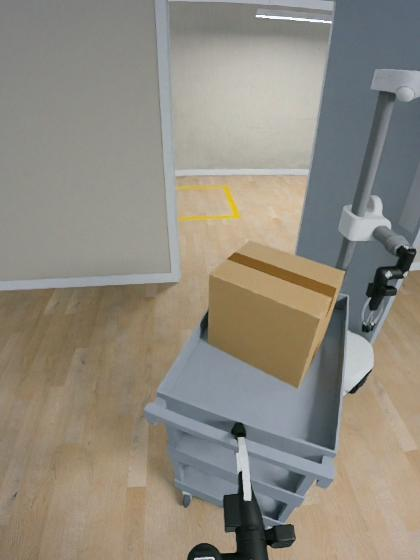

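Request:
move(blocking=false, cameras=[], r2={"base":{"translate_m":-0.06,"strafe_m":-0.3},"pace":"slow","contact_limits":{"translate_m":0.6}})

Request:
wait(seconds=5, cameras=["r2_head_camera","r2_head_left_camera","r1_head_left_camera"])

Scene clock: 243.47 s.
move: r2 moving
r1: as last shown
r1.base_tilt: forward=-1.6 right=+1.2
r1.lidar_m: 4.74 2.66 2.00 1.94 0.25 0.26 0.55 1.39 1.55 0.54 0.38 0.47
r1.motor_effort: lift_m=+21(21) arm_m=+5(5) wheel_0=-6(7) wheel_1=+6(6) wheel_2=+0(1)
r1.servo_current: wrist_yaw_rad=46(52) wrist_pitch_rad=39(46) wrist_roll_rad=46(72) gripper_m=52(59)
r1.contact_limits: strafe_m 0.6
r1.wrist_depth_mm: 891 891 891 891 878 878 - / 878 878 878 866 866 878 - / 842 854 842 842 842 854 - / 842 842 842 820 831 - - / 798 809 809 798 820 654 - / 788 809 591 198 798 798 788 / 778 768 180 179 162 778 778
r2.base_odometry: x=-2.100 y=-1.046 heading=-2.943
r2.turned_by_wheels: +0.001
r2.turned_by_imu: +0.001
r2.base_tilt: forward=-0.6 right=+0.1
r2.lidar_m: 0.43 0.52 2.04 1.91 1.98 2.61 3.64 3.69 2.99 2.83 2.92 0.37
r2.base_status: translate_m moving; strafe_m moving
r2.joint_positions: lift_m=+0.685 arm_m=+0.000 wrist_yaw_rad=-0.002 wrist_pitch_rad=+0.004 wrist_roll_rad=+1.568 gripper_m=-0.019
r2.joint_status: not commanded
r2.measured_speeds: translate_m=-0.010 strafe_m=-0.051 rotate_rad=+0.003 lift_m=+0.000 arm_m=+0.000 wrist_yaw_rad=+0.021 wrist_pitch_rad=+0.000 wrist_roll_rad=+0.000
r2.motor_effort: lift_m=+21(21) arm_m=+4(4) wheel_0=+8(11) wheel_1=-6(9) wheel_2=+5(10)
r2.servo_current: wrist_yaw_rad=46(59) wrist_pitch_rad=39(46) wrist_roll_rad=46(52) gripper_m=78(85)
r2.contact_limits: translate_m 0.6
r2.hand_pose: x=+0.4591 y=-0.0881 z=+0.8619 quat_wxyz=(+0.708, +0.706, +0.001, -0.002) (m; r2's base frame)
r2.wrist_depth_mm: - 404 399 115 170 - - / - 373 375 123 181 - - / - 413 413 131 194 - - / - 484 462 141 208 - - / - 539 525 152 224 - - / - - 183 168 181 1537 504 / - - - - - 1576 452
pictures: none
No camera images: "cameras" was empty.

Scene clock: 247.27 s.
earlier move: r2 done
r1.base_odometry: x=-2.258 y=-0.477 heading=-2.372
r1.turned_by_wheels: +0.000
r1.turned_by_imu: +0.000
r1.base_tilt: forward=-1.6 right=+1.3
r1.lidar_m: 4.74 2.68 1.99 1.91 0.25 0.26 0.60 1.38 1.57 0.53 0.26 0.31
r1.base_status: not commanded
r1.joint_positions: lift_m=+0.700 arm_m=+0.000 wrist_yaw_rad=-0.003 wrist_pitch_rad=+1.403 wrist_roll_rad=-0.002 gripper_m=-0.019
r1.joint_status: not commanded
r1.measured_speeds: all 0
r1.motor_effort: lift_m=+21(21) arm_m=+5(5) wheel_0=-6(7) wheel_1=+6(6) wheel_2=+0(1)
r1.servo_current: wrist_yaw_rad=52(78) wrist_pitch_rad=39(52) wrist_roll_rad=39(72) gripper_m=52(65)
r1.contact_limits: strafe_m 0.6
r1.hand_pose: x=+0.2187 y=-0.0875 z=+0.5936 quat_wxyz=(+0.764, +0.000, +0.645, +0.000) (m; r1's base frame)
r1.wrist_depth_mm: 891 878 904 891 878 - - / 866 854 866 878 854 - - / 854 842 866 842 854 - - / 831 820 831 820 820 - - / 809 809 798 809 809 - - / 809 798 585 199 809 798 - / 778 768 179 180 162 778 778
r2.base_odometry: x=-2.100 y=-0.753 heading=-2.943
r2.turned_by_wheels: +0.000
r2.turned_by_imu: +0.001
r2.base_tilt: forward=-0.6 right=+0.0
r2.lidar_m: 0.41 0.43 2.32 2.21 2.27 2.99 3.58 3.65 2.69 2.53 2.62 0.42
r2.base_status: done
r2.joint_positions: lift_m=+0.685 arm_m=+0.000 wrist_yaw_rad=+0.007 wrist_pitch_rad=+0.004 wrist_roll_rad=+1.568 gripper_m=-0.019
r2.joint_status: not commanded
r2.measured_speeds: all 0
r2.motor_effort: lift_m=+21(21) arm_m=+4(5) wheel_0=+3(18) wheel_1=-5(9) wheel_2=+10(13)
r2.servo_current: wrist_yaw_rad=52(72) wrist_pitch_rad=46(52) wrist_roll_rad=39(59) gripper_m=72(85)
r2.contact_limits: translate_m 0.6
r2.hand_pose: x=+0.4599 y=-0.0854 z=+0.8619 quat_wxyz=(+0.708, +0.706, +0.004, +0.001) (m; r2's base frame)
r2.wrist_depth_mm: - - 878 163 220 1078 904 / 1921 1060 1098 164 223 - - / - - 424 166 226 831 - / - 439 436 169 229 820 - / - 466 455 171 232 842 - / - - 188 173 181 - - / - - 504 - - 1576 -
wait: 3.80 of 5 s (r2 has come to rest)
pictures: r1_head_left_camera, r2_head_camera, r2_head_left_camera
Images, in order (width x height): r1_head_left_camera 420x672, r2_head_camera 420x560, r2_head_left_camera 420x672.

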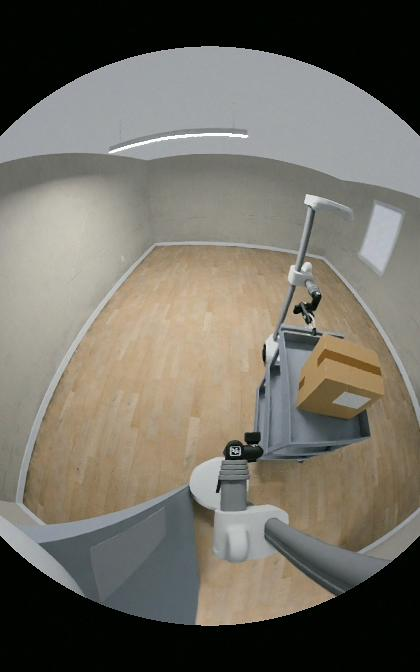

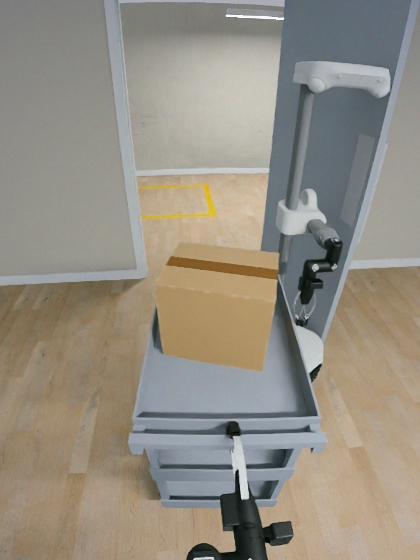

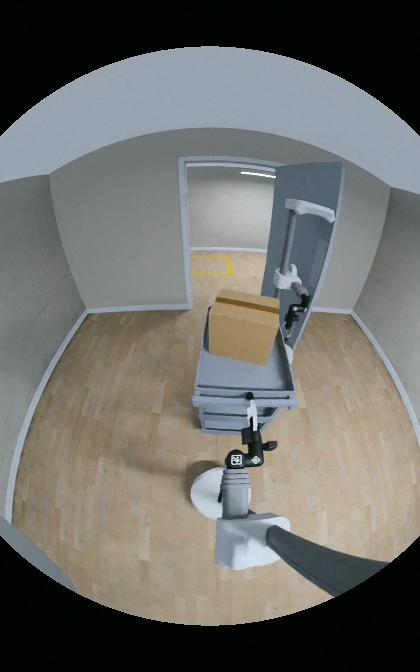

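Request:
move(blocking=false, cameras=[], r2={"base":{"translate_m":-0.5,"strafe_m":-0.15},"pace":"slow","contact_limits":{"translate_m":0.6}})

Request:
wait(seconds=7, cameras=["r2_head_camera"])

Scene clock: 263.23 s.
move: r2 moving
r1: as last shown
r1.base_tilt: forward=-1.5 right=+1.3
r1.lidar_m: 4.76 2.65 2.00 1.93 0.25 0.25 0.60 1.37 1.55 0.59 0.27 0.32
r1.motor_effort: lift_m=+21(21) arm_m=+4(5) wheel_0=-6(6) wheel_1=+6(6) wheel_2=+0(1)
r1.servo_current: wrist_yaw_rad=46(59) wrist_pitch_rad=39(52) wrist_roll_rad=46(65) gripper_m=59(59)
r1.contact_limits: strafe_m 0.6
r1.wrist_depth_mm: 891 891 891 891 878 - - / 866 866 866 866 866 - - / 854 842 842 842 854 - - / 842 831 831 842 820 - - / 809 809 820 809 809 - - / 788 788 597 198 788 798 788 / 778 778 179 180 161 768 788
r2.base_odometry: x=-2.089 y=-0.747 heading=-2.943
r2.turned_by_wheels: +0.000
r2.turned_by_imu: +0.001
r2.base_tilt: forward=-0.6 right=+0.1
r2.lidar_m: 0.40 0.45 2.32 2.21 2.26 3.00 3.59 3.60 2.67 2.55 2.60 0.42
r2.base_status: translate_m moving; strafe_m moving
r2.joint_positions: lift_m=+0.685 arm_m=+0.000 wrist_yaw_rad=+0.007 wrist_pitch_rad=+0.004 wrist_roll_rad=+1.568 gripper_m=-0.019
r2.joint_status: not commanded
r2.measured_speeds: translate_m=-0.048 strafe_m=-0.015 rotate_rad=+0.001 lift_m=+0.000 arm_m=+0.000 wrist_yaw_rad=+0.000 wrist_pitch_rad=+0.000 wrist_roll_rad=+0.000
r2.motor_effort: lift_m=+21(21) arm_m=-4(4) wheel_0=-3(8) wheel_1=-9(10) wheel_2=+16(16)
r2.servo_current: wrist_yaw_rad=52(59) wrist_pitch_rad=39(46) wrist_roll_rad=39(59) gripper_m=78(78)
r2.contact_limits: translate_m 0.6
r2.hand_pose: x=+0.4599 y=-0.0854 z=+0.8619 quat_wxyz=(+0.708, +0.706, +0.004, +0.001) (m; r2's base frame)
r2.wrist_depth_mm: - - 904 163 221 1060 904 / 1983 1060 1078 165 224 750 - / - - 433 167 227 831 - / - 439 439 170 230 831 - / - 466 459 171 234 842 - / - - 187 174 180 - - / - - 500 - - 1618 -
pictures: none
No camera images: "cameras" was empty.

Scene clock: 269.20 s.
earlier move: r2 done
r1.base_odometry: x=-2.258 y=-0.477 heading=-2.372
r1.turned_by_wheels: +0.000
r1.turned_by_imu: +0.000
r1.base_tilt: forward=-1.6 right=+1.3
r1.lidar_m: 0.70 2.65 1.99 1.94 0.25 0.25 0.59 1.37 1.53 2.78 2.92 0.68
r1.base_status: not commanded
r1.joint_positions: lift_m=+0.700 arm_m=+0.000 wrist_yaw_rad=-0.003 wrist_pitch_rad=+1.403 wrist_roll_rad=-0.002 gripper_m=-0.019
r1.joint_status: not commanded
r1.measured_speeds: all 0
r1.motor_effort: lift_m=+21(21) arm_m=+5(5) wheel_0=-6(7) wheel_1=+6(6) wheel_2=+0(1)
r1.servo_current: wrist_yaw_rad=59(72) wrist_pitch_rad=46(59) wrist_roll_rad=59(65) gripper_m=52(59)
r1.contact_limits: strafe_m 0.6
r1.hand_pose: x=+0.2187 y=-0.0875 z=+0.5936 quat_wxyz=(+0.764, +0.000, +0.645, +0.000) (m; r1's base frame)
r1.wrist_depth_mm: 878 891 891 891 878 723 891 / 866 878 878 866 866 866 866 / 854 842 854 854 854 842 854 / 842 831 831 831 820 820 831 / 809 798 820 809 809 809 809 / 798 778 585 198 788 788 798 / 778 768 180 179 162 768 768
r2.base_odometry: x=-1.640 y=-0.508 heading=-2.944
r2.turned_by_wheels: -0.001
r2.turned_by_imu: -0.002
r2.base_tilt: forward=-0.6 right=+0.1
r2.lidar_m: 0.42 0.45 2.47 2.33 2.40 3.17 3.02 3.09 2.57 2.43 2.50 0.41
r2.base_status: done
r2.joint_positions: lift_m=+0.685 arm_m=+0.000 wrist_yaw_rad=-0.002 wrist_pitch_rad=+0.004 wrist_roll_rad=+1.568 gripper_m=-0.019
r2.joint_status: not commanded
r2.measured_speeds: all 0
r2.motor_effort: lift_m=+21(21) arm_m=-4(4) wheel_0=-8(14) wheel_1=-6(11) wheel_2=+4(17)
r2.servo_current: wrist_yaw_rad=46(59) wrist_pitch_rad=52(52) wrist_roll_rad=46(65) gripper_m=78(85)
r2.contact_limits: translate_m 0.6
r2.hand_pose: x=+0.4591 y=-0.0880 z=+0.8619 quat_wxyz=(+0.708, +0.706, +0.001, -0.002) (m; r2's base frame)
r2.wrist_depth_mm: - - - 154 210 1576 1160 / - - - 158 215 750 - / - 424 418 161 220 820 - / - 442 439 165 226 831 - / - 477 469 170 229 - - / - - 189 174 181 - - / - - - - - 1576 504
wait: 5.97 of 7 s (r2 has come to rest)
pictures: r2_head_camera
Images, in order (width x height): r2_head_camera 420x560.

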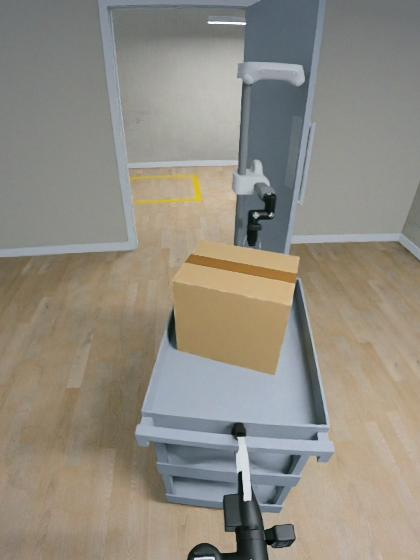

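Request:
move(blocking=false, cameras=[], r2={"base":{"translate_m":-0.25,"strafe_m":-0.42},"pace":"slow","contact_limits":{"translate_m":0.6}})

Request:
wait(seconds=7, cameras=["r2_head_camera"])

Scene clock: 279.80 s.
move: r2 moving
r1: as last shown
r1.lidar_m: 0.69 2.67 1.99 1.92 0.25 0.25 0.58 1.38 1.53 2.79 2.95 0.68
r1.motor_effort: lift_m=+21(21) arm_m=+4(5) wheel_0=-6(6) wheel_1=+6(6) wheel_2=+0(1)
r1.servo_current: wrist_yaw_rad=46(59) wrist_pitch_rad=39(46) wrist_roll_rad=46(59) gripper_m=52(59)
r1.contact_limits: strafe_m 0.6
r1.wrist_depth_mm: 878 891 904 878 878 732 891 / 854 854 866 866 866 878 878 / 854 854 866 842 854 866 842 / 831 820 831 820 842 820 820 / 809 809 831 809 798 809 809 / 798 788 591 198 788 788 788 / 778 768 180 180 162 778 778
r2.base_odometry: x=-1.636 y=-0.496 heading=-2.943
r2.turned_by_wheels: +0.000
r2.turned_by_imu: +0.001
r2.base_tilt: forward=-0.7 right=+0.1
r2.lidar_m: 0.42 0.46 2.47 2.34 2.42 3.18 3.03 3.11 2.54 2.40 2.48 0.39
r2.base_status: translate_m moving; strafe_m moving
r2.joint_positions: lift_m=+0.685 arm_m=+0.000 wrist_yaw_rad=-0.002 wrist_pitch_rad=+0.004 wrist_roll_rad=+1.568 gripper_m=-0.019
r2.joint_status: not commanded
r2.measured_speeds: translate_m=-0.025 strafe_m=-0.041 rotate_rad=+0.000 lift_m=+0.000 arm_m=+0.000 wrist_yaw_rad=+0.000 wrist_pitch_rad=+0.000 wrist_roll_rad=+0.000
r2.motor_effort: lift_m=+21(21) arm_m=-4(4) wheel_0=+2(8) wheel_1=-9(11) wheel_2=+9(10)
r2.servo_current: wrist_yaw_rad=46(52) wrist_pitch_rad=46(52) wrist_roll_rad=46(52) gripper_m=72(78)
r2.contact_limits: translate_m 0.6
r2.hand_pose: x=+0.4591 y=-0.0880 z=+0.8619 quat_wxyz=(+0.708, +0.706, +0.001, -0.002) (m; r2's base frame)
r2.wrist_depth_mm: - - - 152 208 1537 1098 / - - 1618 156 214 741 - / - 421 421 160 219 - - / - 442 439 163 224 842 - / - 480 473 168 230 - - / - - 189 173 181 - - / - - - - - 1576 500
pictures: none
No camera images: "cameras" was empty.

Scene clock: 285.47 s.
earlier move: r2 done
r1.base_odometry: x=-2.258 y=-0.477 heading=-2.372
r1.turned_by_wheels: +0.000
r1.turned_by_imu: +0.000
r1.base_tilt: forward=-1.6 right=+1.3
r1.lidar_m: 0.90 2.67 2.00 1.94 0.25 0.25 0.57 1.39 1.55 2.80 2.94 1.02
r1.base_status: not commanded
r1.joint_positions: lift_m=+0.700 arm_m=+0.000 wrist_yaw_rad=-0.003 wrist_pitch_rad=+1.403 wrist_roll_rad=-0.002 gripper_m=-0.019
r1.joint_status: not commanded
r1.measured_speeds: all 0
r1.motor_effort: lift_m=+21(21) arm_m=+4(5) wheel_0=-6(7) wheel_1=+6(6) wheel_2=+0(1)
r1.servo_current: wrist_yaw_rad=46(78) wrist_pitch_rad=39(52) wrist_roll_rad=59(72) gripper_m=52(65)
r1.contact_limits: strafe_m 0.6
r1.hand_pose: x=+0.2187 y=-0.0875 z=+0.5936 quat_wxyz=(+0.764, +0.000, +0.645, +0.000) (m; r1's base frame)
r1.wrist_depth_mm: 891 891 891 891 891 891 904 / 854 842 866 878 866 866 854 / 842 842 842 842 831 854 842 / 831 820 820 831 831 820 820 / 809 809 809 809 820 809 820 / 788 788 585 199 798 788 788 / 768 778 180 180 162 788 788
r2.base_odometry: x=-1.478 y=-0.047 heading=-2.943
r2.turned_by_wheels: +0.000
r2.turned_by_imu: +0.002
r2.base_tilt: forward=-0.7 right=+0.1
r2.lidar_m: 0.32 0.33 2.91 2.74 2.80 2.90 2.76 2.84 2.14 1.99 2.10 0.46
r2.base_status: done
r2.joint_positions: lift_m=+0.685 arm_m=+0.000 wrist_yaw_rad=+0.006 wrist_pitch_rad=+0.004 wrist_roll_rad=+1.568 gripper_m=-0.019
r2.joint_status: not commanded
r2.measured_speeds: all 0
r2.motor_effort: lift_m=+21(21) arm_m=-4(4) wheel_0=+5(15) wheel_1=-5(11) wheel_2=+6(13)
r2.servo_current: wrist_yaw_rad=52(65) wrist_pitch_rad=46(52) wrist_roll_rad=46(65) gripper_m=78(85)
r2.contact_limits: translate_m 0.6
r2.hand_pose: x=+0.4599 y=-0.0856 z=+0.8619 quat_wxyz=(+0.708, +0.706, +0.004, +0.001) (m; r2's base frame)
r2.wrist_depth_mm: - - - 244 - 1537 1078 / - - - 277 286 320 319 / - - - 262 270 1708 508 / - - - 193 254 759 - / - 442 442 183 240 831 - / - 436 189 171 181 - - / - 427 427 - 220 - -
wait: 5.67 of 7 s (r2 has come to rest)
pictures: r2_head_camera
Images, in order (width x height): r2_head_camera 420x560.

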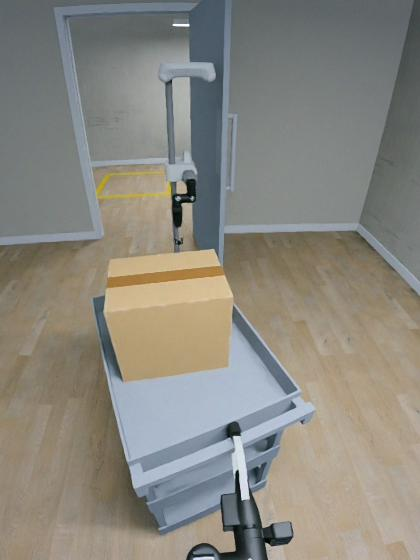

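Request:
move(blocking=false, cameras=[], r2={"base":{"translate_m":0.06,"strafe_m":-0.14},"pace":"slow","contact_limits":{"translate_m":0.6}})

Request:
wait(seconds=4, cameras=[])

Request:
move(blocking=false, cameras=[], r2={"base":{"translate_m":0.33,"strafe_m":0.25},"pace":"slow","contact_limits":{"translate_m":0.6}})

Request:
wait(seconds=7, cameras=["r2_head_camera","r2_head_left_camera"])

Scene clock: 292.57 s.
move: r2 moving
r1: as last shown
r1.lidar_m: 0.90 2.69 1.99 1.94 0.25 0.26 0.59 1.39 1.55 2.79 2.91 1.02
r1.motor_effort: lift_m=+21(21) arm_m=+4(5) wheel_0=-6(6) wheel_1=+6(6) wheel_2=+0(1)
r1.servo_current: wrist_yaw_rad=59(65) wrist_pitch_rad=39(46) wrist_roll_rad=39(52) gripper_m=52(52)
r1.contact_limits: strafe_m 0.6
r1.wrist_depth_mm: 878 878 891 891 891 917 891 / 854 866 866 866 891 866 878 / 842 854 842 842 866 842 842 / 820 820 831 831 820 842 831 / 820 798 809 798 809 809 798 / 788 798 591 199 788 798 809 / 778 759 180 179 162 768 778
r2.base_odometry: x=-1.485 y=-0.037 heading=-2.943
r2.turned_by_wheels: +0.000
r2.turned_by_imu: +0.001
r2.base_tilt: forward=-0.7 right=+0.0
r2.lidar_m: 0.31 0.33 2.88 2.75 2.81 2.91 2.77 2.83 2.12 2.00 2.05 0.46
r2.base_status: translate_m moving; strafe_m moving
r2.joint_positions: lift_m=+0.685 arm_m=+0.000 wrist_yaw_rad=+0.006 wrist_pitch_rad=+0.004 wrist_roll_rad=+1.568 gripper_m=-0.019
r2.joint_status: not commanded
r2.measured_speeds: translate_m=+0.020 strafe_m=-0.046 rotate_rad=-0.001 lift_m=+0.000 arm_m=+0.000 wrist_yaw_rad=+0.000 wrist_pitch_rad=+0.000 wrist_roll_rad=+0.000
r2.motor_effort: lift_m=+21(21) arm_m=-4(4) wheel_0=+11(14) wheel_1=-5(8) wheel_2=-7(7)
r2.servo_current: wrist_yaw_rad=59(59) wrist_pitch_rad=39(46) wrist_roll_rad=52(52) gripper_m=72(78)
r2.contact_limits: translate_m 0.6
r2.hand_pose: x=+0.4599 y=-0.0856 z=+0.8619 quat_wxyz=(+0.708, +0.706, +0.004, +0.001) (m; r2's base frame)
r2.wrist_depth_mm: - - - 241 - 1576 1098 / - - - 274 285 314 317 / - - - 260 268 1708 504 / - - - 192 253 831 - / - - 442 183 240 831 - / - 436 187 173 180 - - / - 430 427 - 220 - -
pictures: none
No camera images: "cameras" was empty.

Scene clock: 294.87 s.
earlier move: r2 done
r1.base_odometry: x=-2.258 y=-0.477 heading=-2.372
r1.turned_by_wheels: +0.000
r1.turned_by_imu: +0.000
r1.base_tilt: forward=-1.6 right=+1.3
r1.lidar_m: 0.87 2.67 1.99 1.93 0.25 0.25 0.59 1.36 1.56 2.80 2.94 1.08
r1.base_status: not commanded
r1.joint_positions: lift_m=+0.700 arm_m=+0.000 wrist_yaw_rad=-0.003 wrist_pitch_rad=+1.403 wrist_roll_rad=-0.002 gripper_m=-0.019
r1.joint_status: not commanded
r1.measured_speeds: all 0
r1.motor_effort: lift_m=+21(21) arm_m=+5(5) wheel_0=-6(6) wheel_1=+6(6) wheel_2=+0(1)
r1.servo_current: wrist_yaw_rad=52(65) wrist_pitch_rad=39(59) wrist_roll_rad=39(78) gripper_m=52(59)
r1.contact_limits: strafe_m 0.6
r1.hand_pose: x=+0.2187 y=-0.0875 z=+0.5936 quat_wxyz=(+0.764, +0.000, +0.645, +0.000) (m; r1's base frame)
r1.wrist_depth_mm: 878 904 891 878 904 891 891 / 878 854 866 866 854 854 866 / 854 842 854 842 854 854 842 / 842 820 831 831 820 831 831 / 809 831 798 798 798 809 809 / 798 798 585 198 798 788 778 / 788 768 180 180 162 778 778
r2.base_odometry: x=-1.564 y=+0.078 heading=-2.944
r2.turned_by_wheels: -0.001
r2.turned_by_imu: +0.000
r2.base_tilt: forward=-0.7 right=+0.1
r2.lidar_m: 0.26 0.29 3.04 2.88 2.94 2.96 2.84 2.80 1.96 1.86 1.94 0.50
r2.base_status: done
r2.joint_positions: lift_m=+0.685 arm_m=+0.000 wrist_yaw_rad=+0.001 wrist_pitch_rad=+0.004 wrist_roll_rad=+1.568 gripper_m=-0.019
r2.joint_status: not commanded
r2.measured_speeds: all 0
r2.motor_effort: lift_m=+21(21) arm_m=-4(4) wheel_0=+6(16) wheel_1=-5(8) wheel_2=-7(11)
r2.servo_current: wrist_yaw_rad=39(65) wrist_pitch_rad=46(46) wrist_roll_rad=39(59) gripper_m=85(85)
r2.contact_limits: translate_m 0.6
r2.hand_pose: x=+0.4594 y=-0.0871 z=+0.8619 quat_wxyz=(+0.708, +0.706, +0.002, -0.001) (m; r2's base frame)
r2.wrist_depth_mm: - - - - - 1661 1160 / - - - 289 - 1537 1160 / - - - 291 319 1499 430 / - - - 208 272 1618 504 / - - - 189 247 715 - / - 433 187 169 181 - - / - 410 404 - 211 - -
wait: 2.30 of 4 s (r2 has come to rest)
pictures: none
No camera images: "cameras" was empty.

Scene clock: 295.37 s.
move: r2 moving
r1: as last shown
r1.lidar_m: 0.87 2.70 2.00 1.94 0.25 0.25 0.57 1.38 1.55 2.78 2.91 1.07
r1.motor_effort: lift_m=+21(21) arm_m=+4(5) wheel_0=-6(7) wheel_1=+6(6) wheel_2=+1(1)
r1.servo_current: wrist_yaw_rad=33(65) wrist_pitch_rad=46(52) wrist_roll_rad=46(59) gripper_m=52(59)
r1.contact_limits: strafe_m 0.6
r1.wrist_depth_mm: 891 891 904 891 904 866 891 / 866 866 854 854 878 878 854 / 842 854 854 842 854 854 842 / 831 831 831 820 831 831 831 / 809 809 809 798 809 809 820 / 788 778 591 198 788 788 798 / 778 768 179 180 162 768 788
r2.base_odometry: x=-1.573 y=+0.068 heading=-2.945
r2.turned_by_wheels: -0.001
r2.turned_by_imu: -0.001
r2.base_tilt: forward=-0.7 right=+0.1
r2.lidar_m: 0.26 0.26 3.02 2.86 2.91 2.98 2.83 2.82 1.98 1.87 1.95 0.48
r2.base_status: translate_m moving; strafe_m moving
r2.joint_positions: lift_m=+0.685 arm_m=+0.000 wrist_yaw_rad=-0.006 wrist_pitch_rad=+0.004 wrist_roll_rad=+1.568 gripper_m=-0.019
r2.joint_status: not commanded
r2.measured_speeds: translate_m=+0.042 strafe_m=+0.032 rotate_rad=-0.003 lift_m=+0.000 arm_m=+0.000 wrist_yaw_rad=-0.019 wrist_pitch_rad=+0.000 wrist_roll_rad=+0.000
r2.motor_effort: lift_m=+21(21) arm_m=-3(4) wheel_0=-5(9) wheel_1=+7(9) wheel_2=-16(16)
r2.servo_current: wrist_yaw_rad=52(59) wrist_pitch_rad=39(46) wrist_roll_rad=52(59) gripper_m=78(85)
r2.contact_limits: translate_m 0.6
r2.hand_pose: x=+0.4588 y=-0.0891 z=+0.8619 quat_wxyz=(+0.708, +0.706, -0.001, -0.003) (m; r2's base frame)
r2.wrist_depth_mm: - - - - - 1661 1160 / - - - 294 - 1618 1138 / - - - 293 324 1464 430 / - - - 208 281 1708 504 / - - - 187 248 1537 - / - 430 186 161 180 - - / - 404 404 - 209 - -
pictures: none
No camera images: "cameras" was empty.

Scene clock: 300.20 s.
earlier move: r2 done
r1.base_odometry: x=-2.258 y=-0.477 heading=-2.372
r1.turned_by_wheels: +0.000
r1.turned_by_imu: +0.000
r1.base_tilt: forward=-1.6 right=+1.3
r1.lidar_m: 0.57 2.67 2.02 1.93 0.25 0.25 0.60 1.38 1.53 2.76 2.91 0.54
r1.base_status: not commanded
r1.joint_positions: lift_m=+0.700 arm_m=+0.000 wrist_yaw_rad=-0.003 wrist_pitch_rad=+1.403 wrist_roll_rad=-0.002 gripper_m=-0.019
r1.joint_status: not commanded
r1.measured_speeds: all 0
r1.motor_effort: lift_m=+21(21) arm_m=+4(5) wheel_0=-6(7) wheel_1=+6(6) wheel_2=+0(1)
r1.servo_current: wrist_yaw_rad=46(85) wrist_pitch_rad=39(52) wrist_roll_rad=52(72) gripper_m=52(59)
r1.contact_limits: strafe_m 0.6
r1.hand_pose: x=+0.2187 y=-0.0875 z=+0.5936 quat_wxyz=(+0.764, +0.000, +0.645, +0.000) (m; r1's base frame)
r1.wrist_depth_mm: 891 891 891 891 - 831 891 / 891 866 878 854 842 866 878 / 854 854 854 854 842 842 842 / 820 820 831 820 820 831 831 / 820 809 820 809 820 820 809 / 788 788 585 198 788 798 798 / 778 768 180 179 162 778 778
r2.base_odometry: x=-1.839 y=-0.231 heading=-2.945
r2.turned_by_wheels: +0.000
r2.turned_by_imu: -0.002
r2.base_tilt: forward=-0.7 right=+0.0
r2.lidar_m: 0.30 0.29 2.79 2.64 2.71 3.32 3.15 3.16 2.22 2.08 2.16 0.46
r2.base_status: done
r2.joint_positions: lift_m=+0.685 arm_m=+0.000 wrist_yaw_rad=-0.009 wrist_pitch_rad=+0.004 wrist_roll_rad=+1.568 gripper_m=-0.019
r2.joint_status: not commanded
r2.measured_speeds: all 0
r2.motor_effort: lift_m=+21(21) arm_m=-4(4) wheel_0=-7(16) wheel_1=+3(9) wheel_2=-7(17)
r2.servo_current: wrist_yaw_rad=59(78) wrist_pitch_rad=39(52) wrist_roll_rad=39(65) gripper_m=72(85)
r2.contact_limits: translate_m 0.6
r2.hand_pose: x=+0.4585 y=-0.0900 z=+0.8619 quat_wxyz=(+0.708, +0.706, -0.002, -0.005) (m; r2's base frame)
r2.wrist_depth_mm: - - - 276 - 1661 1138 / - - - 294 329 330 1042 / - - - 223 297 1576 1229 / - 1921 - 203 265 1281 530 / - - - 186 244 778 - / - 430 188 169 180 - - / - 407 410 - 213 - -
wait: 4.83 of 7 s (r2 has come to rest)
pictures: r2_head_camera, r2_head_left_camera
Images, in order (width x height): r2_head_camera 420x560, r2_head_left_camera 420x672.

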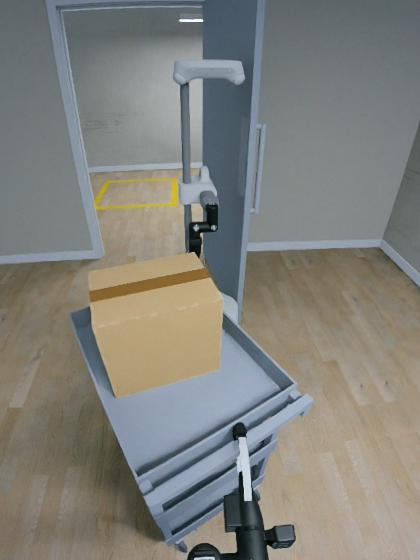

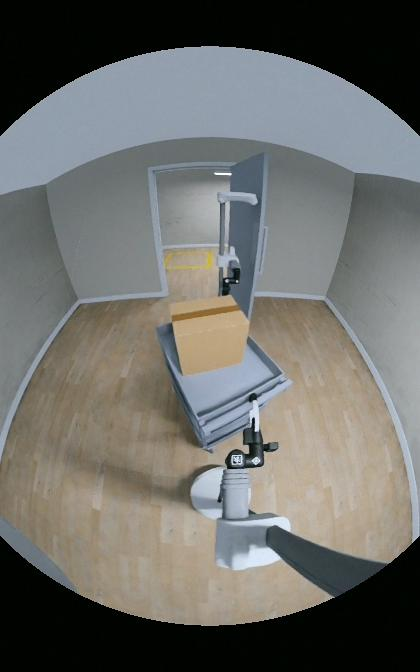

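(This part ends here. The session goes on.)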